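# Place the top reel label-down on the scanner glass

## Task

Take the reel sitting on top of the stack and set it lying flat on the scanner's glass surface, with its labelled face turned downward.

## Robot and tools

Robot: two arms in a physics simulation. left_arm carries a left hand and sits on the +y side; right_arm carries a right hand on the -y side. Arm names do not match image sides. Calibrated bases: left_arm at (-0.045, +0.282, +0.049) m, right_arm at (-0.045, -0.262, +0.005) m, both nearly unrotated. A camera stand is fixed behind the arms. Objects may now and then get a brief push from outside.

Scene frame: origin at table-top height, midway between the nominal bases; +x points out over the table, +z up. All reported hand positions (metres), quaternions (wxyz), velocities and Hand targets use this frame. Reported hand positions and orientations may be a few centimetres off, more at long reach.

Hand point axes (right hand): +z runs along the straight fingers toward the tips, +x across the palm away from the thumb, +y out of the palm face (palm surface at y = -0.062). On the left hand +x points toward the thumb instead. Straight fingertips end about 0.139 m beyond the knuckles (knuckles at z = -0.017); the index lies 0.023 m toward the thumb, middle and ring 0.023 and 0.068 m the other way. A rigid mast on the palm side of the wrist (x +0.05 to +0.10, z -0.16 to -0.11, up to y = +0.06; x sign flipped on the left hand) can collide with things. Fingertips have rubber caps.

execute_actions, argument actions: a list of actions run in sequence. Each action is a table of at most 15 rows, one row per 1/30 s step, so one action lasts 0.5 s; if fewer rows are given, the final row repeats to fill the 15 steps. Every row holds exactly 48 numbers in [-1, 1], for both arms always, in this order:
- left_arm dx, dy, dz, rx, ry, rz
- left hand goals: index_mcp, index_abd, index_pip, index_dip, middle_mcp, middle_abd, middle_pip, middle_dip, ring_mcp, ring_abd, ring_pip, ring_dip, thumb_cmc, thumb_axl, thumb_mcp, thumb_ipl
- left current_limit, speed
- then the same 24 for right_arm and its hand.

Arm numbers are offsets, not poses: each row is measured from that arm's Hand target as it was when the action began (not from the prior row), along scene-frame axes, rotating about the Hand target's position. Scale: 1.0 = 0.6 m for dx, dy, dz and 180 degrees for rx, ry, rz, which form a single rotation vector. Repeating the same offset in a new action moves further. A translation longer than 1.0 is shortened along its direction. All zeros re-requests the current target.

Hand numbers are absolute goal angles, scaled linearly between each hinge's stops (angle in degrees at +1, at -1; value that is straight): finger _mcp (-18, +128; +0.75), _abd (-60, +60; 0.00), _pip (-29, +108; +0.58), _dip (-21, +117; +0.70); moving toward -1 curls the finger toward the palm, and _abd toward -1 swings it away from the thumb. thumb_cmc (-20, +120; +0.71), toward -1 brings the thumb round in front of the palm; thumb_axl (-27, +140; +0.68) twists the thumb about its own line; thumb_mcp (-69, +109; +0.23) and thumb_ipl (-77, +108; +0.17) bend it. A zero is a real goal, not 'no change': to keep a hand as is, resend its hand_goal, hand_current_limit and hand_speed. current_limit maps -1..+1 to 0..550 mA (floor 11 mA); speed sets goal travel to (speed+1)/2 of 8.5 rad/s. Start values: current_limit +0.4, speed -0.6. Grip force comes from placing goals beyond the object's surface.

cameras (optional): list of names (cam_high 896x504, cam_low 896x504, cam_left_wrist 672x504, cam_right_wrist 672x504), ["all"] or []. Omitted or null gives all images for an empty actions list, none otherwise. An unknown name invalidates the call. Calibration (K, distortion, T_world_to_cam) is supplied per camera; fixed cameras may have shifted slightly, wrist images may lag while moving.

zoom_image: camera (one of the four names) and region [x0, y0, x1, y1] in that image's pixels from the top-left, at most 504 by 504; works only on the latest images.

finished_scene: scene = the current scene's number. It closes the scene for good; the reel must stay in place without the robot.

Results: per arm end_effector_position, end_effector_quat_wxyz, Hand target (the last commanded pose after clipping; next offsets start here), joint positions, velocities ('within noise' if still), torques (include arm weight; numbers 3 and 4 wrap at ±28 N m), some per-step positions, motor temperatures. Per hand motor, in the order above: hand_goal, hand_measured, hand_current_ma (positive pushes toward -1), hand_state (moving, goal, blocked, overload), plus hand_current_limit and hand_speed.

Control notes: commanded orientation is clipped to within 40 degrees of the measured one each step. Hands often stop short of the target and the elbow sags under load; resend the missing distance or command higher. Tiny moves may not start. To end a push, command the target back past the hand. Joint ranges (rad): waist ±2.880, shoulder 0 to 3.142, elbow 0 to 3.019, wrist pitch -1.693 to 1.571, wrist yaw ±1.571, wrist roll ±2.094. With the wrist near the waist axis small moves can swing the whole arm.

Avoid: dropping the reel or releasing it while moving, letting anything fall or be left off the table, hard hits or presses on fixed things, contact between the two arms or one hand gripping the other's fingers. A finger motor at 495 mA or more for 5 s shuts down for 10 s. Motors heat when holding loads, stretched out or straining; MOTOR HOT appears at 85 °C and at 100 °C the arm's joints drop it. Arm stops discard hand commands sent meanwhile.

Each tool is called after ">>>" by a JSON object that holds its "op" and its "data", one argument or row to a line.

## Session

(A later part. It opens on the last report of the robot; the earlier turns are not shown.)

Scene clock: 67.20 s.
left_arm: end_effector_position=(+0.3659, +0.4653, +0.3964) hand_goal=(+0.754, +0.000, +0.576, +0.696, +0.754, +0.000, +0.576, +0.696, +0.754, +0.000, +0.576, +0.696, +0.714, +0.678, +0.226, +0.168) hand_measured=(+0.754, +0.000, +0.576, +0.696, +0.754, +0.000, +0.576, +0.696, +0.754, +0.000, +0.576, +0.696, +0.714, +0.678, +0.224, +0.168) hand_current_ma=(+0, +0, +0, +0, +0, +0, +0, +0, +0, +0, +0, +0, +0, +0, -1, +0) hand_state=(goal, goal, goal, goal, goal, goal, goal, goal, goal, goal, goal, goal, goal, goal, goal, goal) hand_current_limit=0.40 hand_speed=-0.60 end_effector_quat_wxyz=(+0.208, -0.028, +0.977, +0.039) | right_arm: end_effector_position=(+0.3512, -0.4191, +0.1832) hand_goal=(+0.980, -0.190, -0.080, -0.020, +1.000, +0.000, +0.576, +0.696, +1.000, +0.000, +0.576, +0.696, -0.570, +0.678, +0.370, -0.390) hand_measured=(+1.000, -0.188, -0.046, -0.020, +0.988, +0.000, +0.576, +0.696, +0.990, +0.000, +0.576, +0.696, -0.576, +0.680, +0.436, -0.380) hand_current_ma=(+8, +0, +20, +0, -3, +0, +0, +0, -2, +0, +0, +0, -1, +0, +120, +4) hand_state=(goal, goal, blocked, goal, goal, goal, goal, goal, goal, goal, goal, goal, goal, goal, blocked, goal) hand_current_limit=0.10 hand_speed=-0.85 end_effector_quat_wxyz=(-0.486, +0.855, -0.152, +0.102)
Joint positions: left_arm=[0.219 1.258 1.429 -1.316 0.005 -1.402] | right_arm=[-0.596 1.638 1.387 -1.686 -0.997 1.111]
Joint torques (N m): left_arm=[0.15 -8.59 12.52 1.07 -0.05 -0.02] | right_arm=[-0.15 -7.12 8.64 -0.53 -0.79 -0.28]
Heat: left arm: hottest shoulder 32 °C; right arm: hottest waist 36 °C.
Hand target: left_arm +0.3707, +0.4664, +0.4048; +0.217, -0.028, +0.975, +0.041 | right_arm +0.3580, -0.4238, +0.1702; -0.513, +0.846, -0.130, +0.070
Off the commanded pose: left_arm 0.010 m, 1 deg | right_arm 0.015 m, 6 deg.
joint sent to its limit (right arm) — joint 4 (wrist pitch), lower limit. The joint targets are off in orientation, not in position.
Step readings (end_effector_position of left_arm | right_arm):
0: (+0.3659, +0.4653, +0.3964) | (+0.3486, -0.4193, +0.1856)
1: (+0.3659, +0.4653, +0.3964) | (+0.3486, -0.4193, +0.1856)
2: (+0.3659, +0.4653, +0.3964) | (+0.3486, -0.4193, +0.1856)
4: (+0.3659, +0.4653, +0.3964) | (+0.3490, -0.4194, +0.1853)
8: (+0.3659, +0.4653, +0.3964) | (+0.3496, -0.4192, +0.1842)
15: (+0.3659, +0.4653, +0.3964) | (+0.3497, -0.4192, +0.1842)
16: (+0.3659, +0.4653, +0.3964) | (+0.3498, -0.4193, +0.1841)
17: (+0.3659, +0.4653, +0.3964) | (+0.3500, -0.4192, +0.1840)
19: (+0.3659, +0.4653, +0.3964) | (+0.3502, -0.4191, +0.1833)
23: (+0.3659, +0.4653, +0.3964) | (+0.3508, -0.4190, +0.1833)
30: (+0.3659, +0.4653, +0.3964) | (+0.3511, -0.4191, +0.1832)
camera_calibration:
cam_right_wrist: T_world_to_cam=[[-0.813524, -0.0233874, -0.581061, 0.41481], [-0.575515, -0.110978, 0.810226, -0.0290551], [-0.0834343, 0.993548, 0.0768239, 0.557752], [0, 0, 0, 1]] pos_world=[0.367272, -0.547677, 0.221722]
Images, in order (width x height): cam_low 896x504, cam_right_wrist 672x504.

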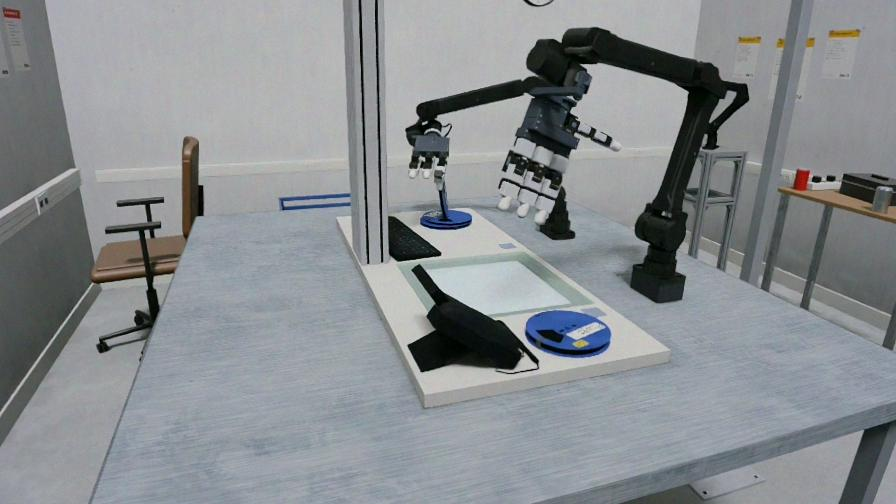

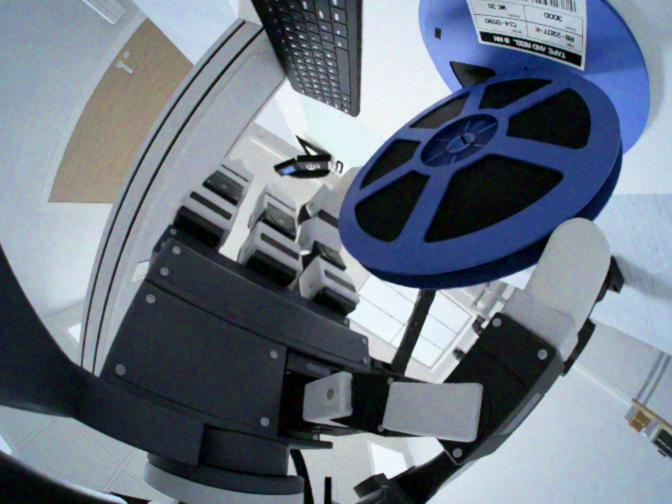

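>>> {"op": "execute_actions", "data": {
  "actions": [
    [[0,0,0,0,0,0,0.754,0,0.576,0.696,0.754,0,0.576,0.696,0.754,0,0.576,0.696,0.714,0.678,0.226,0.168,0.4,-0.6,0,0,-0.022,0,0,0,0.979,-0.19,-0.08,0.02,1,0,0.576,0.696,1,0,0.576,0.696,-0.571,0.678,0.37,-0.36,0.0,-0.85]],
    [[0,0,0,0,0,0,0.754,0,0.576,0.696,0.754,0,0.576,0.696,0.754,0,0.576,0.696,0.714,0.678,0.226,0.168,0.4,-0.6,0,0,-0.018,0,0,0,0.979,-0.19,-0.08,0.06,1,0,0.576,0.696,1,0,0.576,0.696,-0.571,0.678,0.37,-0.33,0.0,-0.85]]
  ],
  "cameras": ["cam_right_wrist","cam_low"]
}}

>>> {"op": "zoom_image", "data": {
  "camera": "cam_low",
  "region": [390, 100, 510, 240]
}}

Scene clock: 68.60 s.
left_arm: end_effector_position=(+0.3659, +0.4653, +0.3964) hand_goal=(+0.754, +0.000, +0.576, +0.696, +0.754, +0.000, +0.576, +0.696, +0.754, +0.000, +0.576, +0.696, +0.714, +0.678, +0.226, +0.168) hand_measured=(+0.754, +0.000, +0.576, +0.696, +0.754, +0.000, +0.576, +0.696, +0.754, +0.000, +0.576, +0.696, +0.714, +0.678, +0.224, +0.168) hand_current_ma=(+0, +0, +0, +0, +0, +0, +0, +0, +0, +0, +0, +0, +0, +0, -1, +0) hand_state=(goal, goal, goal, goal, goal, goal, goal, goal, goal, goal, goal, goal, goal, goal, goal, goal) hand_current_limit=0.40 hand_speed=-0.60 end_effector_quat_wxyz=(+0.208, -0.028, +0.977, +0.039) | right_arm: end_effector_position=(+0.3577, -0.4223, +0.1650) hand_goal=(+0.980, -0.190, -0.080, +0.060, +1.000, +0.000, +0.576, +0.696, +1.000, +0.000, +0.576, +0.696, -0.570, +0.678, +0.370, -0.330) hand_measured=(+0.998, -0.188, -0.044, +0.070, +0.988, +0.000, +0.576, +0.696, +0.990, +0.000, +0.576, +0.696, -0.590, +0.678, +0.444, -0.308) hand_current_ma=(+8, +0, +23, +2, -3, +0, +0, +0, -2, +0, +0, +0, -8, +0, +151, +18) hand_state=(goal, goal, blocked, goal, goal, goal, goal, goal, goal, goal, goal, goal, goal, goal, blocked, blocked) hand_current_limit=0.00 hand_speed=-0.85 end_effector_quat_wxyz=(-0.493, +0.853, -0.138, +0.101)
Joint positions: left_arm=[0.219 1.258 1.429 -1.316 0.005 -1.402] | right_arm=[-0.597 1.683 1.387 -1.686 -1.003 1.052]
Joint torques (N m): left_arm=[0.15 -8.76 12.51 1.07 -0.05 -0.03] | right_arm=[-0.15 -7.12 7.3 -0.61 -0.54 -0.2]
Heat: left arm: hottest shoulder 32 °C; right arm: hottest waist 36 °C.
Hand target: left_arm +0.3707, +0.4664, +0.4048; +0.217, -0.028, +0.975, +0.041 | right_arm +0.3580, -0.4238, +0.1462; -0.513, +0.846, -0.130, +0.070
Off the commanded pose: left_arm 0.010 m, 1 deg | right_arm 0.019 m, 4 deg.
joint sent to its limit (right arm) — joint 4 (wrist pitch), lower limit. The joint targets are off in orientation, not in position.
Step readings (end_effector_position of left_arm | right_arm):
0: (+0.3659, +0.4653, +0.3964) | (+0.3513, -0.4191, +0.1832)
1: (+0.3659, +0.4653, +0.3964) | (+0.3514, -0.4191, +0.1831)
2: (+0.3659, +0.4653, +0.3964) | (+0.3515, -0.4193, +0.1827)
4: (+0.3659, +0.4653, +0.3964) | (+0.3520, -0.4200, +0.1801)
8: (+0.3659, +0.4653, +0.3964) | (+0.3533, -0.4209, +0.1756)
15: (+0.3659, +0.4653, +0.3964) | (+0.3541, -0.4211, +0.1751)
16: (+0.3659, +0.4653, +0.3964) | (+0.3542, -0.4212, +0.1749)
17: (+0.3659, +0.4653, +0.3964) | (+0.3544, -0.4214, +0.1745)
19: (+0.3659, +0.4653, +0.3964) | (+0.3546, -0.4223, +0.1719)
23: (+0.3659, +0.4653, +0.3964) | (+0.3567, -0.4222, +0.1664)
30: (+0.3659, +0.4653, +0.3964) | (+0.3576, -0.4223, +0.1651)
camera_calibration:
cam_right_wrist: T_world_to_cam=[[-0.804221, -0.0382338, -0.5931, 0.401845], [-0.583898, -0.135332, 0.800468, -0.0165838], [-0.110871, 0.990062, 0.0865126, 0.56956], [0, 0, 0, 1]] pos_world=[0.376637, -0.55078, 0.202335]
Images, in order (width x height): cam_low 896x504, cam_right_wrist 672x504.

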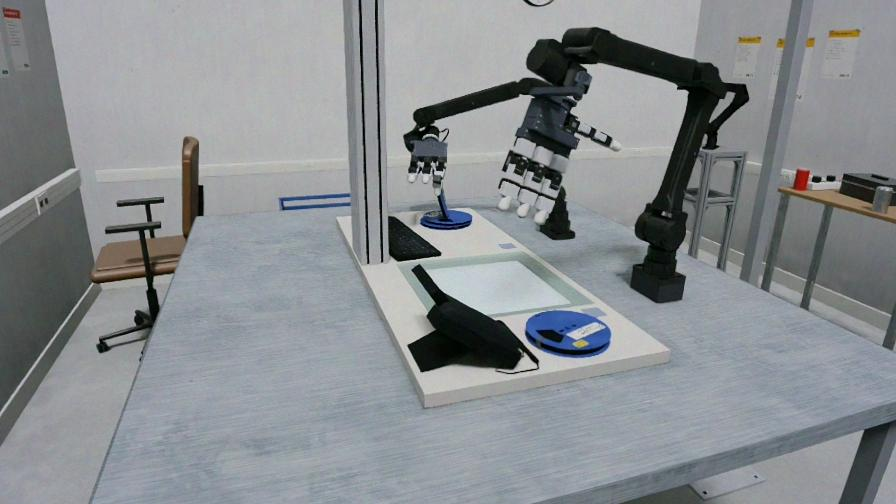

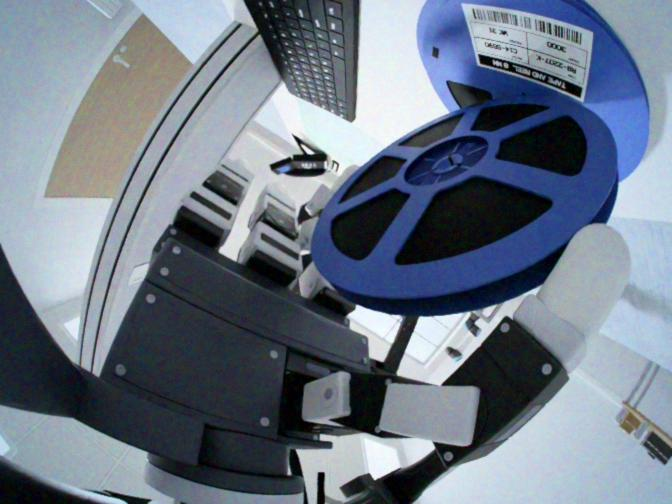

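Scaled by 3.600.

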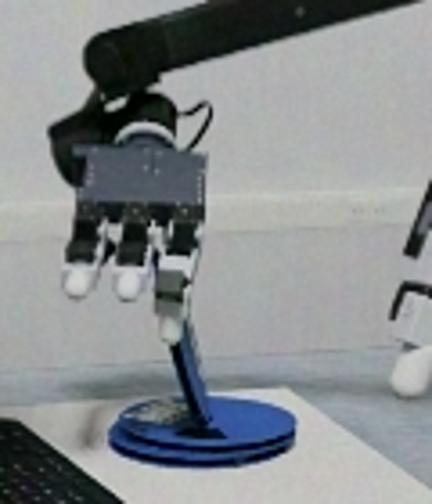

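>>> {"op": "execute_actions", "data": {
  "actions": [
    [[0,0,0,0,0,0,0.754,0,0.576,0.696,0.754,0,0.576,0.696,0.754,0,0.576,0.696,0.714,0.678,0.226,0.168,0.4,-0.6,-0.004,0,-0.018,0,0,0,0.979,-0.19,-0.08,0.09,1,0,0.576,0.696,1,0,0.576,0.696,-0.571,0.678,0.37,-0.32,0.0,-0.85]],
    [[0,0,0,0,0,0,0.754,0,0.576,0.696,0.754,0,0.576,0.696,0.754,0,0.576,0.696,0.714,0.678,0.226,0.168,0.4,-0.6,0,0,0,0,0,0,0.979,-0.19,-0.14,-0.02,1,0,0.576,0.696,1,0,0.576,0.696,-0.571,0.678,0.33,-0.42,0.2,-0.85]]
  ],
  "cameras": ["cam_right_wrist","cam_low"]
}}

>>> {"op": "zoom_image", "data": {
  "camera": "cam_right_wrist",
  "region": [280, 50, 672, 340]
}}

Scene clock: 70.03 s.
left_arm: end_effector_position=(+0.3659, +0.4653, +0.3964) hand_goal=(+0.754, +0.000, +0.576, +0.696, +0.754, +0.000, +0.576, +0.696, +0.754, +0.000, +0.576, +0.696, +0.714, +0.678, +0.226, +0.168) hand_measured=(+0.754, +0.000, +0.576, +0.696, +0.754, +0.000, +0.576, +0.696, +0.754, +0.000, +0.576, +0.696, +0.714, +0.678, +0.224, +0.168) hand_current_ma=(+0, +0, +0, +0, +0, +0, +0, +0, +0, +0, +0, +0, +0, +0, -1, +0) hand_state=(goal, goal, goal, goal, goal, goal, goal, goal, goal, goal, goal, goal, goal, goal, goal, goal) hand_current_limit=0.40 hand_speed=-0.60 end_effector_quat_wxyz=(+0.208, -0.028, +0.977, +0.039) | right_arm: end_effector_position=(+0.3603, -0.4237, +0.1591) hand_goal=(+0.980, -0.190, -0.140, -0.020, +1.000, +0.000, +0.576, +0.696, +1.000, +0.000, +0.576, +0.696, -0.570, +0.678, +0.330, -0.420) hand_measured=(+1.000, -0.188, -0.044, +0.066, +0.988, +0.000, +0.576, +0.696, +0.990, +0.000, +0.576, +0.696, -0.594, +0.678, +0.458, -0.320) hand_current_ma=(+8, +0, +152, +125, -3, +0, +0, +0, -2, +0, +0, +0, -11, +0, +330, +287) hand_state=(goal, goal, blocked, blocked, goal, goal, goal, goal, goal, goal, goal, goal, blocked, goal, blocked, blocked) hand_current_limit=0.20 hand_speed=-0.85 end_effector_quat_wxyz=(-0.494, +0.853, -0.129, +0.103)
Joint positions: left_arm=[0.219 1.258 1.429 -1.316 0.005 -1.402] | right_arm=[-0.597 1.697 1.387 -1.686 -1.004 1.023]
Joint torques (N m): left_arm=[0.15 -8.7 12.51 1.09 -0.06 -0.02] | right_arm=[-0.5 -7.41 6.31 -0.61 -0.45 -0.21]
Heat: left arm: hottest shoulder 32 °C; right arm: hottest waist 36 °C.
Hand target: left_arm +0.3707, +0.4664, +0.4048; +0.217, -0.028, +0.975, +0.041 | right_arm +0.3555, -0.4239, +0.1354; -0.513, +0.846, -0.130, +0.070
Off the commanded pose: left_arm 0.010 m, 1 deg | right_arm 0.024 m, 4 deg.
joint sent to its limit (right arm) — joint 4 (wrist pitch), lower limit. The joint targets still meet the commanded pose.
Step readings (end_effector_position of left_arm | right_arm):
0: (+0.3659, +0.4653, +0.3964) | (+0.3578, -0.4223, +0.1650)
1: (+0.3659, +0.4653, +0.3964) | (+0.3578, -0.4224, +0.1650)
2: (+0.3659, +0.4653, +0.3964) | (+0.3578, -0.4226, +0.1647)
4: (+0.3659, +0.4653, +0.3964) | (+0.3578, -0.4236, +0.1630)
8: (+0.3659, +0.4653, +0.3964) | (+0.3592, -0.4236, +0.1602)
15: (+0.3659, +0.4653, +0.3964) | (+0.3598, -0.4239, +0.1598)
16: (+0.3659, +0.4653, +0.3964) | (+0.3598, -0.4240, +0.1598)
17: (+0.3659, +0.4653, +0.3964) | (+0.3599, -0.4239, +0.1598)
19: (+0.3659, +0.4653, +0.3964) | (+0.3600, -0.4239, +0.1597)
23: (+0.3659, +0.4653, +0.3964) | (+0.3602, -0.4238, +0.1595)
30: (+0.3659, +0.4653, +0.3964) | (+0.3603, -0.4237, +0.1591)
camera_calibration:
cam_right_wrist: T_world_to_cam=[[-0.7959, -0.0489982, -0.603442, 0.39453], [-0.59234, -0.143101, 0.792878, -0.00956961], [-0.125202, 0.988494, 0.0848703, 0.576472], [0, 0, 0, 1]] pos_world=[0.380513, -0.551877, 0.196738]
Images, in order (width x height): cam_low 896x504, cam_right_wrist 672x504.

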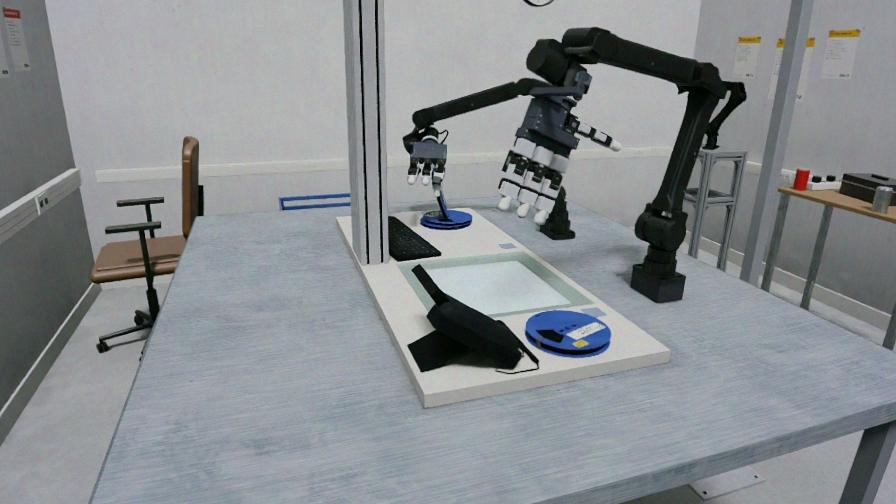

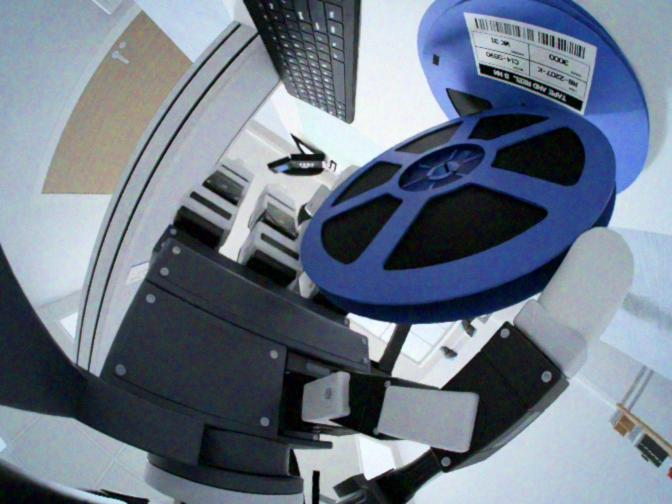

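Scaled by 1.286 from the camera's 672x504 image, which has a finer 960x720 frame.

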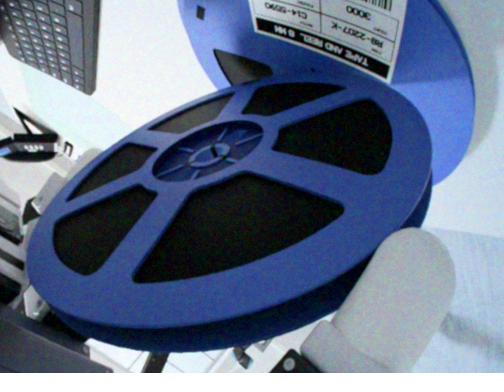

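>>> {"op": "execute_actions", "data": {
  "actions": [
    [[0,0,0,0,0,0,0.754,0,0.576,0.696,0.754,0,0.576,0.696,0.754,0,0.576,0.696,0.714,0.678,0.226,0.168,0.4,-0.6,-0.004,0,0.05,0,0,0,0.979,-0.19,-0.14,-0.02,1,0,0.576,0.696,1,0,0.576,0.696,-0.571,0.678,0.33,-0.42,0.2,-0.85]],
    [[0,0,0,0,0,0,0.754,0,0.576,0.696,0.754,0,0.576,0.696,0.754,0,0.576,0.696,0.714,0.678,0.226,0.168,0.4,-0.6,0,0,0.05,0,0,0,0.979,-0.19,-0.14,-0.04,1,0,0.576,0.696,1,0,0.576,0.696,-0.571,0.678,0.33,-0.44,0.2,-0.85]]
  ],
  "cameras": ["cam_right_wrist","cam_low"]
}}

>>> {"op": "zoom_image", "data": {
  "camera": "cam_low",
  "region": [390, 100, 510, 240]
}}

Scene clock: 71.57 s.
left_arm: end_effector_position=(+0.3659, +0.4653, +0.3964) hand_goal=(+0.754, +0.000, +0.576, +0.696, +0.754, +0.000, +0.576, +0.696, +0.754, +0.000, +0.576, +0.696, +0.714, +0.678, +0.226, +0.168) hand_measured=(+0.754, +0.000, +0.576, +0.696, +0.754, +0.000, +0.576, +0.696, +0.754, +0.000, +0.576, +0.696, +0.714, +0.678, +0.224, +0.168) hand_current_ma=(+0, +0, +0, +0, +0, +0, +0, +0, +0, +0, +0, +0, +0, +0, -1, +0) hand_state=(goal, goal, goal, goal, goal, goal, goal, goal, goal, goal, goal, goal, goal, goal, goal, goal) hand_current_limit=0.40 hand_speed=-0.60 end_effector_quat_wxyz=(+0.208, -0.028, +0.977, +0.039) | right_arm: end_effector_position=(+0.3492, -0.4205, +0.1821) hand_goal=(+0.980, -0.190, -0.140, -0.040, +1.000, +0.000, +0.576, +0.696, +1.000, +0.000, +0.576, +0.696, -0.570, +0.678, +0.330, -0.440) hand_measured=(+1.000, -0.180, -0.040, +0.064, +0.988, +0.000, +0.576, +0.696, +0.990, +0.000, +0.576, +0.696, -0.576, +0.678, +0.458, -0.322) hand_current_ma=(+8, +2, +160, +177, -3, +0, +0, +0, -2, +0, +0, +0, -1, +0, +330, +330) hand_state=(goal, goal, blocked, blocked, goal, goal, goal, goal, goal, goal, goal, goal, goal, goal, blocked, blocked) hand_current_limit=0.20 hand_speed=-0.85 end_effector_quat_wxyz=(-0.483, +0.856, -0.156, +0.098)
Joint positions: left_arm=[0.219 1.258 1.429 -1.316 0.005 -1.402] | right_arm=[-0.597 1.639 1.387 -1.686 -0.987 1.12]
Joint torques (N m): left_arm=[0.09 -8.64 12.55 1.11 -0.05 -0.02] | right_arm=[0.03 -10.52 9.39 -0.55 -0.97 0.13]
Heat: left arm: hottest shoulder 32 °C; right arm: hottest waist 36 °C.
Hand target: left_arm +0.3707, +0.4664, +0.4048; +0.217, -0.028, +0.975, +0.041 | right_arm +0.3532, -0.4238, +0.1953; -0.513, +0.846, -0.130, +0.070
Off the commanded pose: left_arm 0.010 m, 1 deg | right_arm 0.014 m, 6 deg.
joint sent to its limit (right arm) — joint 4 (wrist pitch), lower limit. The joint targets are off in orientation, not in position.
Step readings (end_effector_position of left_arm | right_arm):
0: (+0.3659, +0.4653, +0.3964) | (+0.3603, -0.4237, +0.1591)
1: (+0.3659, +0.4653, +0.3964) | (+0.3603, -0.4237, +0.1591)
2: (+0.3659, +0.4653, +0.3964) | (+0.3603, -0.4237, +0.1592)
4: (+0.3659, +0.4653, +0.3964) | (+0.3598, -0.4235, +0.1600)
8: (+0.3659, +0.4653, +0.3964) | (+0.3582, -0.4235, +0.1612)
15: (+0.3659, +0.4653, +0.3964) | (+0.3571, -0.4235, +0.1616)
16: (+0.3659, +0.4653, +0.3964) | (+0.3570, -0.4234, +0.1618)
17: (+0.3659, +0.4653, +0.3964) | (+0.3565, -0.4233, +0.1626)
19: (+0.3659, +0.4653, +0.3964) | (+0.3545, -0.4232, +0.1650)
23: (+0.3659, +0.4653, +0.3964) | (+0.3518, -0.4221, +0.1738)
30: (+0.3659, +0.4653, +0.3964) | (+0.3496, -0.4208, +0.1819)
camera_calibration:
cam_right_wrist: T_world_to_cam=[[-0.82132, -0.0232117, -0.569996, 0.41322], [-0.564884, -0.106376, 0.818285, -0.0326869], [-0.0796278, 0.994055, 0.074257, 0.558408], [0, 0, 0, 1]] pos_world=[0.365386, -0.548974, 0.220815]
Images, in order (width x height): cam_low 896x504, cam_right_wrist 672x504.

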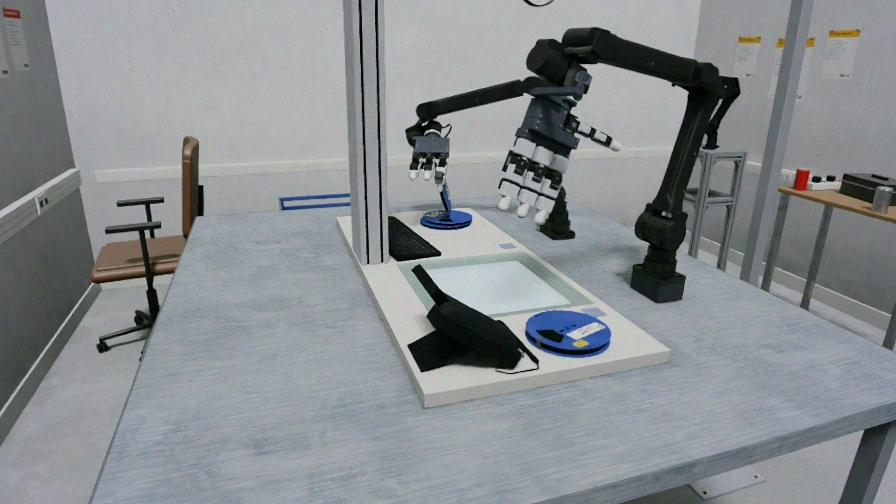

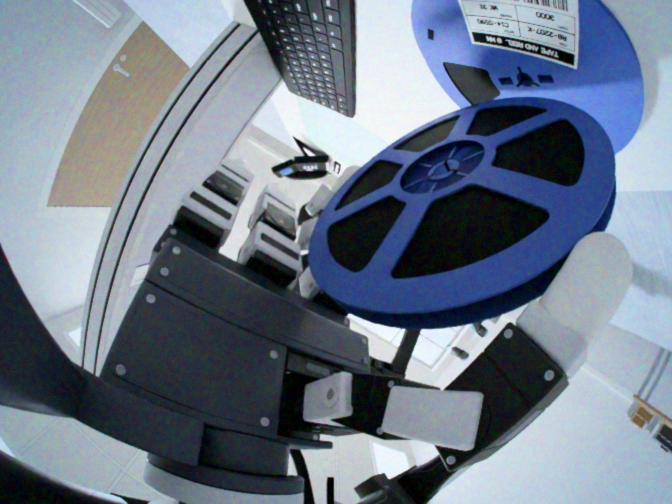

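Scaled by 3.600.

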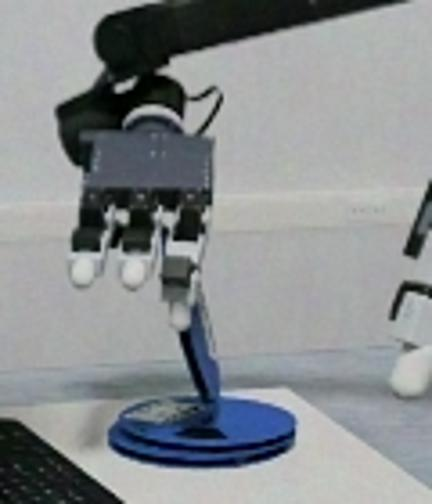

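>>> {"op": "execute_actions", "data": {
  "actions": [
    [[0,0,0,0,0,0,0.754,0,0.576,0.696,0.754,0,0.576,0.696,0.754,0,0.576,0.696,0.714,0.678,0.226,0.168,0.4,-0.6,0,0,0.05,0,0,0,0.979,-0.19,-0.14,-0.04,1,0,0.576,0.696,1,0,0.576,0.696,-0.571,0.678,0.33,-0.44,0.2,-0.85]],
    [[0,0,0,0,0,0,0.754,0,0.576,0.696,0.754,0,0.576,0.696,0.754,0,0.576,0.696,0.714,0.678,0.226,0.168,0.4,-0.6,0,0,0.05,0,0,0,0.979,-0.19,-0.14,-0.04,1,0,0.576,0.696,1,0,0.576,0.696,-0.571,0.678,0.33,-0.44,0.2,-0.85]]
  ],
  "cameras": ["cam_right_wrist","cam_low"]
}}

>>> {"op": "zoom_image", "data": {
  "camera": "cam_low",
  "region": [390, 100, 510, 240]
}}

Scene clock: 73.10 s.
left_arm: end_effector_position=(+0.3659, +0.4653, +0.3964) hand_goal=(+0.754, +0.000, +0.576, +0.696, +0.754, +0.000, +0.576, +0.696, +0.754, +0.000, +0.576, +0.696, +0.714, +0.678, +0.226, +0.168) hand_measured=(+0.754, +0.000, +0.576, +0.696, +0.754, +0.000, +0.576, +0.696, +0.754, +0.000, +0.576, +0.696, +0.714, +0.678, +0.224, +0.168) hand_current_ma=(+0, +0, +0, +0, +0, +0, +0, +0, +0, +0, +0, +0, +0, +0, -1, +0) hand_state=(goal, goal, goal, goal, goal, goal, goal, goal, goal, goal, goal, goal, goal, goal, goal, goal) hand_current_limit=0.40 hand_speed=-0.60 end_effector_quat_wxyz=(+0.208, -0.028, +0.977, +0.039) | right_arm: end_effector_position=(+0.3441, -0.4183, +0.2353) hand_goal=(+0.980, -0.190, -0.140, -0.040, +1.000, +0.000, +0.576, +0.696, +1.000, +0.000, +0.576, +0.696, -0.570, +0.678, +0.330, -0.440) hand_measured=(+1.000, -0.180, -0.040, +0.064, +0.988, +0.000, +0.576, +0.696, +0.990, +0.000, +0.576, +0.696, -0.576, +0.678, +0.458, -0.322) hand_current_ma=(+8, +2, +160, +177, -3, +0, +0, +0, -2, +0, +0, +0, -1, +0, +330, +330) hand_state=(goal, goal, blocked, blocked, goal, goal, goal, goal, goal, goal, goal, goal, goal, goal, blocked, blocked) hand_current_limit=0.20 hand_speed=-0.85 end_effector_quat_wxyz=(-0.465, +0.858, -0.182, +0.121)
Joint positions: left_arm=[0.219 1.258 1.429 -1.316 0.005 -1.402] | right_arm=[-0.597 1.543 1.43 -1.686 -0.985 1.253]
Joint torques (N m): left_arm=[0.15 -8.7 12.52 1.1 -0.05 -0.02] | right_arm=[-0.21 -9.41 11.3 -0.32 -1.11 0.19]
Heat: left arm: hottest shoulder 32 °C; right arm: hottest elbow 37 °C.
Hand target: left_arm +0.3707, +0.4664, +0.4048; +0.217, -0.028, +0.975, +0.041 | right_arm +0.3532, -0.4239, +0.2553; -0.513, +0.846, -0.130, +0.070
Off the commanded pose: left_arm 0.010 m, 1 deg | right_arm 0.023 m, 10 deg.
joint sent to its limit (right arm) — joint 4 (wrist pitch), lower limit. The joint targets are off in orientation, not in position.
Step readings (end_effector_position of left_arm | right_arm):
0: (+0.3659, +0.4653, +0.3964) | (+0.3491, -0.4205, +0.1821)
1: (+0.3659, +0.4653, +0.3964) | (+0.3490, -0.4204, +0.1822)
2: (+0.3659, +0.4653, +0.3964) | (+0.3487, -0.4202, +0.1826)
4: (+0.3659, +0.4653, +0.3964) | (+0.3473, -0.4197, +0.1848)
8: (+0.3659, +0.4653, +0.3964) | (+0.3445, -0.4181, +0.1945)
15: (+0.3659, +0.4653, +0.3964) | (+0.3436, -0.4176, +0.2051)
16: (+0.3659, +0.4653, +0.3964) | (+0.3436, -0.4175, +0.2053)
17: (+0.3659, +0.4653, +0.3964) | (+0.3433, -0.4174, +0.2057)
19: (+0.3659, +0.4653, +0.3964) | (+0.3427, -0.4172, +0.2081)
23: (+0.3659, +0.4653, +0.3964) | (+0.3430, -0.4176, +0.2199)
30: (+0.3659, +0.4653, +0.3964) | (+0.3446, -0.4186, +0.2352)
camera_calibration:
cam_right_wrist: T_world_to_cam=[[-0.815776, 0.0131639, -0.578219, 0.454673], [-0.578264, -0.0375701, 0.814984, -0.0447913], [-0.0109954, 0.999207, 0.038261, 0.538823], [0, 0, 0, 1]] pos_world=[0.350935, -0.546064, 0.278789]
Images, in order (width x height): cam_low 896x504, cam_right_wrist 672x504.

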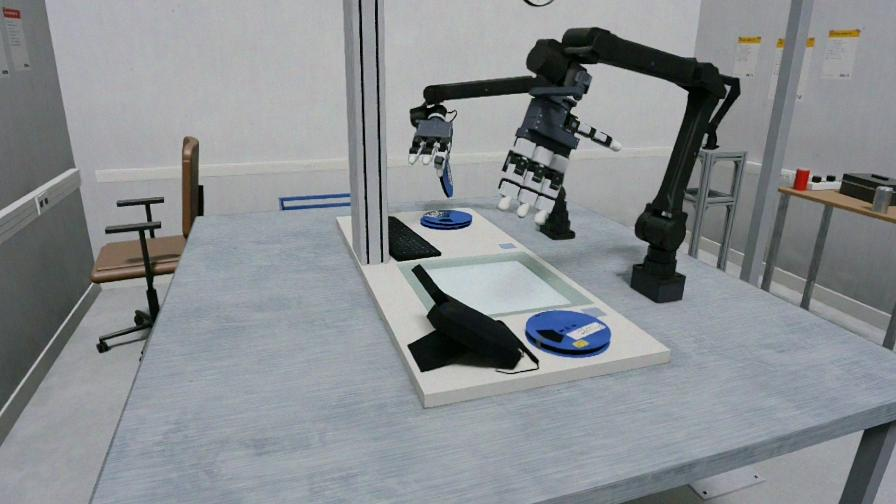

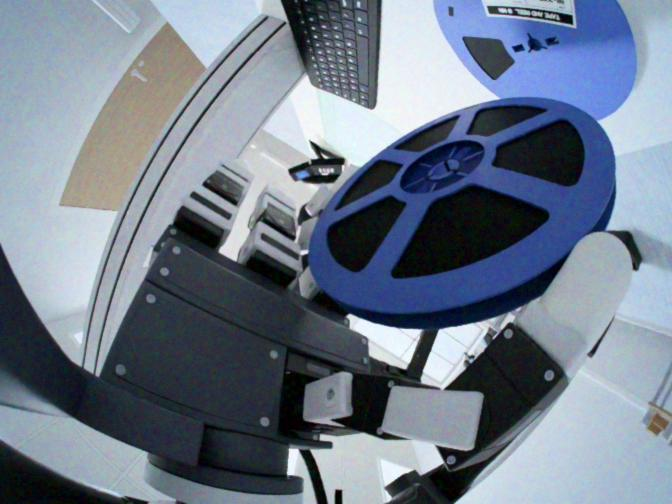

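Scaled by 3.600.

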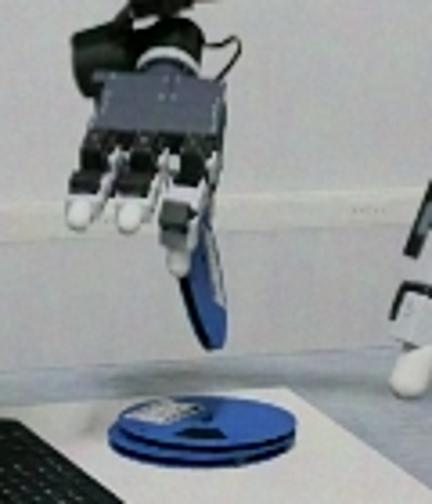

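>>> {"op": "execute_actions", "data": {
  "actions": [
    [[0,0,0,0,0,0,0.754,0,0.576,0.696,0.754,0,0.576,0.696,0.754,0,0.576,0.696,0.714,0.678,0.226,0.168,0.4,-0.6,0,0.03,0.03,-0.0057,-0.0328,0.0094,0.979,-0.19,-0.14,-0.04,1,0,0.576,0.696,1,0,0.576,0.696,-0.571,0.678,0.33,-0.44,0.2,-0.85]],
    [[0,0,0,0,0,0,0.754,0,0.576,0.696,0.754,0,0.576,0.696,0.754,0,0.576,0.696,0.714,0.678,0.226,0.168,0.4,-0.6,0,0.06,0.02,-0.0057,-0.0328,0.0094,0.979,-0.19,-0.14,-0.04,1,0,0.576,0.696,1,0,0.576,0.696,-0.571,0.678,0.33,-0.44,0.2,-0.85]],
    [[0,0,0,0,0,0,0.754,0,0.576,0.696,0.754,0,0.576,0.696,0.754,0,0.576,0.696,0.714,0.678,0.226,0.168,0.4,-0.6,0,0.09,0,-0.0057,-0.0328,0.0094,0.979,-0.19,-0.14,-0.04,1,0,0.576,0.696,1,0,0.576,0.696,-0.571,0.678,0.33,-0.44,0.2,-0.85]]
  ],
  "cameras": ["cam_right_wrist","cam_low"]
}}

Scene clock: 76.00 s.
left_arm: end_effector_position=(+0.3659, +0.4653, +0.3964) hand_goal=(+0.754, +0.000, +0.576, +0.696, +0.754, +0.000, +0.576, +0.696, +0.754, +0.000, +0.576, +0.696, +0.714, +0.678, +0.226, +0.168) hand_measured=(+0.754, +0.000, +0.576, +0.696, +0.754, +0.000, +0.576, +0.696, +0.754, +0.000, +0.576, +0.696, +0.714, +0.678, +0.224, +0.168) hand_current_ma=(+0, +0, +0, +0, +0, +0, +0, +0, +0, +0, +0, +0, +0, +0, -1, +0) hand_state=(goal, goal, goal, goal, goal, goal, goal, goal, goal, goal, goal, goal, goal, goal, goal, goal) hand_current_limit=0.40 hand_speed=-0.60 end_effector_quat_wxyz=(+0.208, -0.028, +0.977, +0.039) | right_arm: end_effector_position=(+0.3534, -0.3162, +0.2778) hand_goal=(+0.980, -0.190, -0.140, -0.040, +1.000, +0.000, +0.576, +0.696, +1.000, +0.000, +0.576, +0.696, -0.570, +0.678, +0.330, -0.440) hand_measured=(+1.000, -0.178, -0.040, +0.064, +0.988, +0.000, +0.576, +0.696, +0.990, +0.000, +0.576, +0.696, -0.568, +0.678, +0.458, -0.324) hand_current_ma=(+8, +2, +160, +177, -3, +0, +0, +0, -2, +0, +0, +0, +0, +0, +330, +330) hand_state=(goal, goal, blocked, blocked, goal, goal, goal, goal, goal, goal, goal, goal, goal, goal, blocked, blocked) hand_current_limit=0.20 hand_speed=-0.85 end_effector_quat_wxyz=(-0.505, +0.845, -0.023, +0.175)
Joint positions: left_arm=[0.219 1.258 1.429 -1.316 0.005 -1.402] | right_arm=[-0.42 1.387 1.346 -1.686 -1.122 1.093]
Joint torques (N m): left_arm=[0.15 -8.64 12.51 1.1 -0.04 -0.01] | right_arm=[-0.56 -8 8.61 -0.14 -1.21 -0.17]
Heat: left arm: hottest shoulder 32 °C; right arm: hottest elbow 37 °C.
Hand target: left_arm +0.3707, +0.4664, +0.4048; +0.217, -0.028, +0.975, +0.041 | right_arm +0.3532, -0.3160, +0.2854; -0.506, +0.843, -0.010, +0.180
Off the commanded pose: left_arm 0.010 m, 1 deg | right_arm 0.008 m, 2 deg.
joint sent to its limit (right arm) — joint 4 (wrist pitch), lower limit. The joint targets still meet the commanded pose.
Step readings (end_effector_position of left_arm | right_arm):
0: (+0.3659, +0.4653, +0.3964) | (+0.3441, -0.4183, +0.2353)
1: (+0.3659, +0.4653, +0.3964) | (+0.3442, -0.4181, +0.2356)
2: (+0.3659, +0.4653, +0.3964) | (+0.3447, -0.4175, +0.2364)
4: (+0.3659, +0.4653, +0.3964) | (+0.3460, -0.4154, +0.2395)
8: (+0.3659, +0.4653, +0.3964) | (+0.3466, -0.4107, +0.2507)
15: (+0.3659, +0.4653, +0.3964) | (+0.3465, -0.4055, +0.2613)
16: (+0.3659, +0.4653, +0.3964) | (+0.3467, -0.4052, +0.2614)
17: (+0.3659, +0.4653, +0.3964) | (+0.3481, -0.4034, +0.2621)
19: (+0.3659, +0.4653, +0.3964) | (+0.3505, -0.3983, +0.2644)
23: (+0.3659, +0.4653, +0.3964) | (+0.3517, -0.3814, +0.2720)
30: (+0.3659, +0.4653, +0.3964) | (+0.3529, -0.3709, +0.2812)
31: (+0.3659, +0.4653, +0.3964) | (+0.3531, -0.3705, +0.2809)
32: (+0.3659, +0.4653, +0.3964) | (+0.3533, -0.3679, +0.2804)
34: (+0.3659, +0.4653, +0.3964) | (+0.3529, -0.3584, +0.2782)
38: (+0.3659, +0.4653, +0.3964) | (+0.3507, -0.3310, +0.2742)
45: (+0.3659, +0.4653, +0.3964) | (+0.3529, -0.3160, +0.2778)
camera_calibration:
cam_right_wrist: T_world_to_cam=[[-0.626431, -0.137418, -0.767268, 0.423463], [-0.739378, -0.206894, 0.640715, -0.0183546], [-0.246789, 0.968665, 0.0280004, 0.511789], [0, 0, 0, 1]] pos_world=[0.378003, -0.441358, 0.32234]
Images, in order (width x height): cam_low 896x504, cam_right_wrist 672x504.

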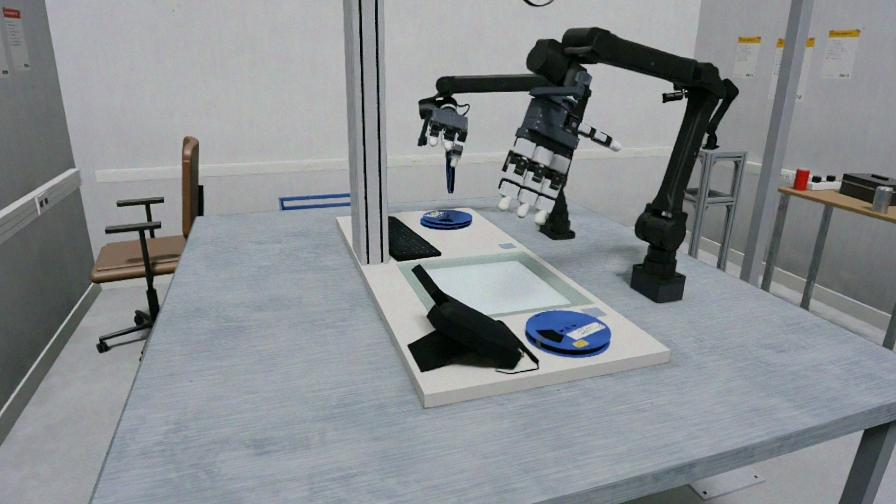

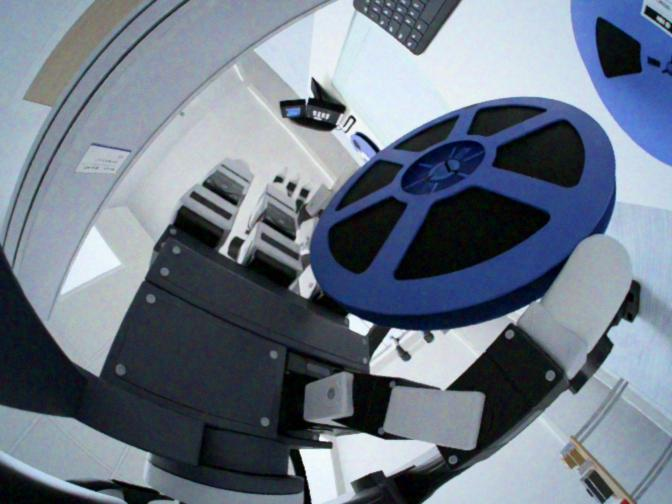

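>>> {"op": "execute_actions", "data": {
  "actions": [
    [[0,0,0,0,0,0,0.754,0,0.576,0.696,0.754,0,0.576,0.696,0.754,0,0.576,0.696,0.714,0.678,0.226,0.168,0.4,-0.6,0,0.09,0,-0.0057,-0.0328,0.0094,0.979,-0.19,-0.14,-0.04,1,0,0.576,0.696,1,0,0.576,0.696,-0.571,0.678,0.33,-0.44,0.2,-0.85]],
    [[0,0,0,0,0,0,0.754,0,0.576,0.696,0.754,0,0.576,0.696,0.754,0,0.576,0.696,0.714,0.678,0.226,0.168,0.4,-0.6,0,0.09,0,-0.0057,-0.0328,0.0094,0.979,-0.19,-0.14,-0.04,1,0,0.576,0.696,1,0,0.576,0.696,-0.571,0.678,0.33,-0.44,0.2,-0.85]],
    [[0,0,0,0,0,0,0.754,0,0.576,0.696,0.754,0,0.576,0.696,0.754,0,0.576,0.696,0.714,0.678,0.226,0.168,0.4,-0.6,0,0.09,0,-0.0057,-0.0328,0.0094,0.979,-0.19,-0.14,-0.04,1,0,0.576,0.696,1,0,0.576,0.696,-0.571,0.678,0.33,-0.44,0.2,-0.85]],
    [[0,0,0,0,0,0,0.754,0,0.576,0.696,0.754,0,0.576,0.696,0.754,0,0.576,0.696,0.714,0.678,0.226,0.168,0.4,-0.6,0,0.09,0,-0.004,-0.0328,0.0094,0.979,-0.19,-0.14,-0.04,1,0,0.576,0.696,1,0,0.576,0.696,-0.571,0.678,0.33,-0.44,0.2,-0.85]]
  ],
  "cameras": ["cam_high","cam_right_wrist","cam_low"]
}}

Scene clock: 78.83 s.
left_arm: end_effector_position=(+0.3659, +0.4653, +0.3964) hand_goal=(+0.754, +0.000, +0.576, +0.696, +0.754, +0.000, +0.576, +0.696, +0.754, +0.000, +0.576, +0.696, +0.714, +0.678, +0.226, +0.168) hand_measured=(+0.754, +0.000, +0.576, +0.696, +0.754, +0.000, +0.576, +0.696, +0.754, +0.000, +0.576, +0.696, +0.714, +0.678, +0.224, +0.168) hand_current_ma=(+0, +0, +0, +0, +0, +0, +0, +0, +0, +0, +0, +0, +0, +0, -1, +0) hand_state=(goal, goal, goal, goal, goal, goal, goal, goal, goal, goal, goal, goal, goal, goal, goal, goal) hand_current_limit=0.40 hand_speed=-0.60 end_effector_quat_wxyz=(+0.208, -0.028, +0.977, +0.039) | right_arm: end_effector_position=(+0.3522, -0.1023, +0.2733) hand_goal=(+0.980, -0.190, -0.140, -0.040, +1.000, +0.000, +0.576, +0.696, +1.000, +0.000, +0.576, +0.696, -0.570, +0.678, +0.330, -0.440) hand_measured=(+1.000, -0.176, -0.040, +0.064, +0.988, +0.000, +0.576, +0.696, +0.990, +0.000, +0.576, +0.696, -0.562, +0.678, +0.458, -0.324) hand_current_ma=(+8, +3, +160, +174, -3, +0, +0, +0, -2, +0, +0, +0, +2, +0, +330, +330) hand_state=(goal, goal, blocked, blocked, goal, goal, goal, goal, goal, goal, goal, goal, goal, goal, blocked, blocked) hand_current_limit=0.20 hand_speed=-0.85 end_effector_quat_wxyz=(-0.477, +0.812, +0.143, +0.305)
Joint positions: left_arm=[0.219 1.258 1.429 -1.316 0.005 -1.402] | right_arm=[0.181 0.995 0.894 -0.525 -0.913 1.88]
Joint torques (N m): left_arm=[0.03 -8.76 12.48 1.07 -0.04 -0.03] | right_arm=[0.56 -4.72 9.78 2.74 -0.48 0.04]
Heat: left arm: hottest shoulder 32 °C; right arm: hottest elbow 37 °C.
Hand target: left_arm +0.3707, +0.4664, +0.4048; +0.217, -0.028, +0.975, +0.041 | right_arm +0.3532, -0.0999, +0.2853; -0.479, +0.804, +0.148, +0.319
Off the commanded pose: left_arm 0.010 m, 1 deg | right_arm 0.012 m, 2 deg.
Step readings (end_effector_position of left_arm | right_arm):
0: (+0.3659, +0.4653, +0.3964) | (+0.3534, -0.3162, +0.2778)
1: (+0.3659, +0.4653, +0.3964) | (+0.3535, -0.3159, +0.2777)
2: (+0.3659, +0.4653, +0.3964) | (+0.3549, -0.3129, +0.2775)
4: (+0.3659, +0.4653, +0.3964) | (+0.3558, -0.3053, +0.2749)
8: (+0.3659, +0.4653, +0.3964) | (+0.3512, -0.2764, +0.2739)
15: (+0.3659, +0.4653, +0.3964) | (+0.3541, -0.2628, +0.2839)
16: (+0.3659, +0.4653, +0.3964) | (+0.3546, -0.2628, +0.2837)
17: (+0.3659, +0.4653, +0.3964) | (+0.3563, -0.2616, +0.2826)
19: (+0.3659, +0.4653, +0.3964) | (+0.3578, -0.2538, +0.2785)
23: (+0.3659, +0.4653, +0.3964) | (+0.3524, -0.2219, +0.2733)
30: (+0.3659, +0.4653, +0.3964) | (+0.3541, -0.2099, +0.2816)
31: (+0.3659, +0.4653, +0.3964) | (+0.3547, -0.2101, +0.2819)
32: (+0.3659, +0.4653, +0.3964) | (+0.3564, -0.2093, +0.2814)
34: (+0.3659, +0.4653, +0.3964) | (+0.3585, -0.2011, +0.2787)
38: (+0.3659, +0.4653, +0.3964) | (+0.3523, -0.1676, +0.2744)
45: (+0.3659, +0.4653, +0.3964) | (+0.3532, -0.1564, +0.2784)
46: (+0.3659, +0.4653, +0.3964) | (+0.3539, -0.1566, +0.2783)
47: (+0.3659, +0.4653, +0.3964) | (+0.3561, -0.1564, +0.2779)
49: (+0.3659, +0.4653, +0.3964) | (+0.3591, -0.1484, +0.2766)
53: (+0.3659, +0.4653, +0.3964) | (+0.3513, -0.1138, +0.2737)
60: (+0.3659, +0.4653, +0.3964) | (+0.3520, -0.1021, +0.2746)
camera_calibration:
cam_right_wrist: T_world_to_cam=[[-0.252146, -0.266293, -0.930328, 0.348254], [-0.901621, -0.284492, 0.325797, 0.163079], [-0.351428, 0.920952, -0.168362, 0.390107], [0, 0, 0, 1]] pos_world=[0.371941, -0.220138, 0.336539]
Images, in order (width x height): cam_high 896x504, cam_low 896x504, cam_right_wrist 672x504.

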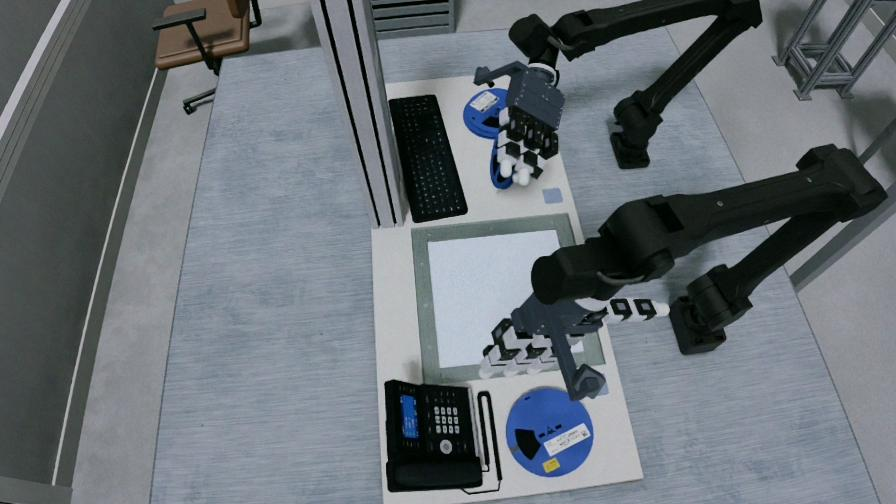

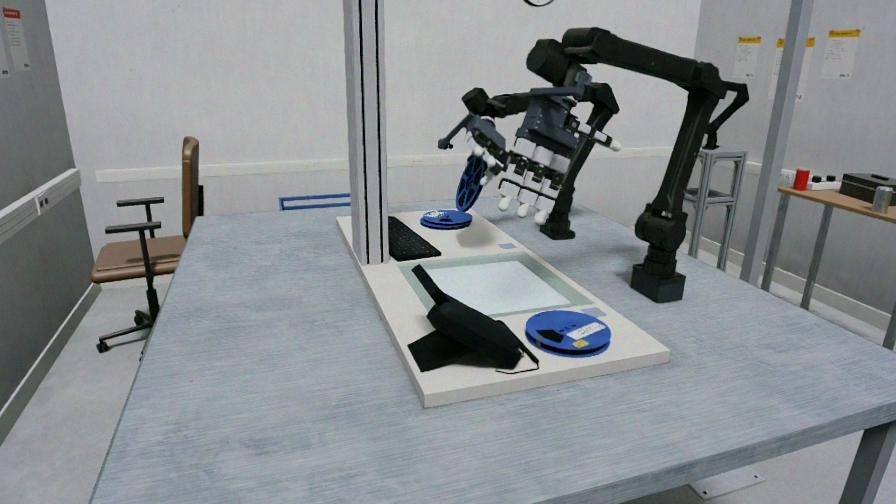

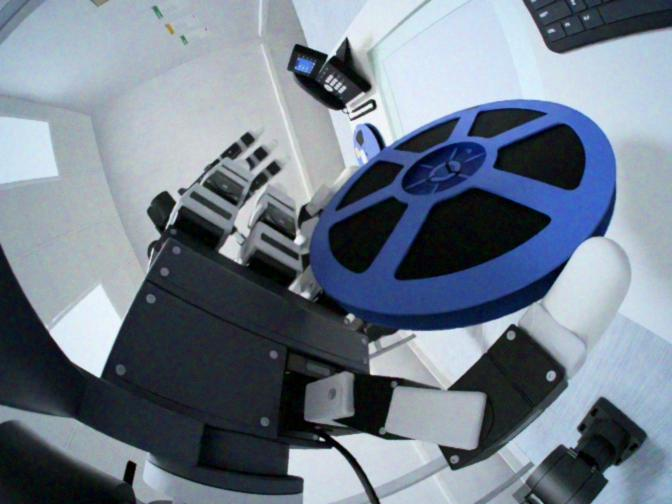

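>>> {"op": "zoom_image", "data": {
  "camera": "cam_low",
  "region": [420, 80, 560, 240]
}}

>>> {"op": "zoom_image", "data": {
  "camera": "cam_high",
  "region": [460, 80, 580, 220]
}}

Scaled by 3.150.

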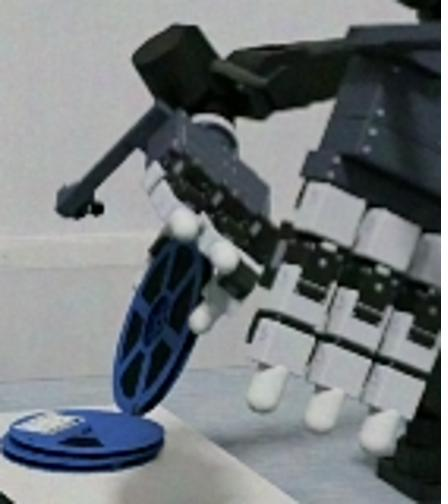

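Scaled by 3.600.

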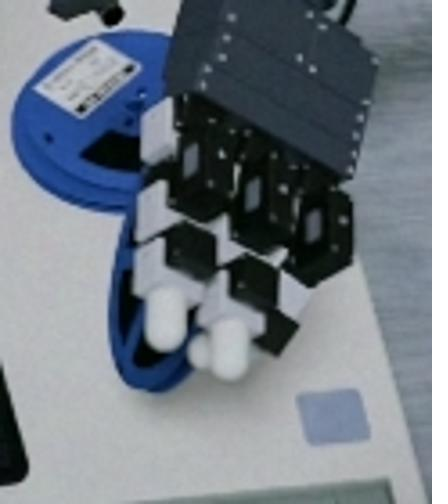

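>>> {"op": "execute_actions", "data": {
  "actions": [
    [[0,0,0,0,0,0,0.754,0,0.576,0.696,0.754,0,0.576,0.696,0.754,0,0.576,0.696,0.714,0.678,0.226,0.168,0.4,-0.6,0,0.09,0,0,0,0,0.979,-0.19,-0.14,-0.04,1,0,0.576,0.696,1,0,0.576,0.696,-0.571,0.678,0.33,-0.44,0.2,-0.85]],
    [[0,0,0,0,0,0,0.754,0,0.576,0.696,0.754,0,0.576,0.696,0.754,0,0.576,0.696,0.714,0.678,0.226,0.168,0.4,-0.6,0,0.09,0,0,0,0,0.979,-0.19,-0.14,-0.04,1,0,0.576,0.696,1,0,0.576,0.696,-0.571,0.678,0.33,-0.44,0.2,-0.85]]
  ],
  "cameras": []
}}

Scene clock: 80.93 s.
left_arm: end_effector_position=(+0.3659, +0.4653, +0.3964) hand_goal=(+0.754, +0.000, +0.576, +0.696, +0.754, +0.000, +0.576, +0.696, +0.754, +0.000, +0.576, +0.696, +0.714, +0.678, +0.226, +0.168) hand_measured=(+0.754, +0.000, +0.576, +0.696, +0.754, +0.000, +0.576, +0.696, +0.754, +0.000, +0.576, +0.696, +0.714, +0.678, +0.224, +0.168) hand_current_ma=(+0, +0, +0, +0, +0, +0, +0, +0, +0, +0, +0, +0, +0, +0, -1, +0) hand_state=(goal, goal, goal, goal, goal, goal, goal, goal, goal, goal, goal, goal, goal, goal, goal, goal) hand_current_limit=0.40 hand_speed=-0.60 end_effector_quat_wxyz=(+0.208, -0.028, +0.977, +0.039) | right_arm: end_effector_position=(+0.3402, +0.0011, +0.2596) hand_goal=(+0.980, -0.190, -0.140, -0.040, +1.000, +0.000, +0.576, +0.696, +1.000, +0.000, +0.576, +0.696, -0.570, +0.678, +0.330, -0.440) hand_measured=(+1.000, -0.176, -0.040, +0.062, +0.988, +0.000, +0.576, +0.696, +0.990, +0.000, +0.576, +0.696, -0.560, +0.678, +0.458, -0.324) hand_current_ma=(+8, +3, +160, +173, -3, +0, +0, +0, -2, +0, +0, +0, +2, +0, +330, +330) hand_state=(goal, goal, blocked, blocked, goal, goal, goal, goal, goal, goal, goal, goal, goal, goal, blocked, blocked) hand_current_limit=0.20 hand_speed=-0.85 end_effector_quat_wxyz=(-0.467, +0.819, +0.156, +0.295)
Joint positions: left_arm=[0.219 1.258 1.429 -1.316 0.005 -1.402] | right_arm=[0.501 1.063 0.893 -0.339 -0.644 2.066]
Joint torques (N m): left_arm=[0.03 -8.64 12.53 1.1 -0.05 -0.02] | right_arm=[-0.15 -4.48 12.68 3.07 -0.26 -0.01]
Heat: left arm: hottest shoulder 32 °C; right arm: hottest elbow 37 °C.
Hand target: left_arm +0.3707, +0.4664, +0.4048; +0.217, -0.028, +0.975, +0.041 | right_arm +0.3532, +0.0081, +0.2854; -0.479, +0.804, +0.148, +0.319
Off the commanded pose: left_arm 0.010 m, 1 deg | right_arm 0.030 m, 4 deg.
joint sent to its limit (right arm) — joint 6 (wrist roll), upper limit. The joint targets still meet the commanded pose.
Step readings (end_effector_position of left_arm | right_arm):
0: (+0.3659, +0.4653, +0.3964) | (+0.3521, -0.1023, +0.2733)
1: (+0.3659, +0.4653, +0.3964) | (+0.3525, -0.1024, +0.2733)
2: (+0.3659, +0.4653, +0.3964) | (+0.3540, -0.1016, +0.2732)
4: (+0.3659, +0.4653, +0.3964) | (+0.3571, -0.0940, +0.2750)
8: (+0.3659, +0.4653, +0.3964) | (+0.3491, -0.0610, +0.2801)
15: (+0.3659, +0.4653, +0.3964) | (+0.3471, -0.0489, +0.2815)
16: (+0.3659, +0.4653, +0.3964) | (+0.3480, -0.0494, +0.2810)
17: (+0.3659, +0.4653, +0.3964) | (+0.3498, -0.0492, +0.2803)
19: (+0.3659, +0.4653, +0.3964) | (+0.3524, -0.0419, +0.2778)
23: (+0.3659, +0.4653, +0.3964) | (+0.3430, -0.0112, +0.2674)
30: (+0.3659, +0.4653, +0.3964) | (+0.3396, +0.0011, +0.2591)
No camera images: "cameras" was empty.


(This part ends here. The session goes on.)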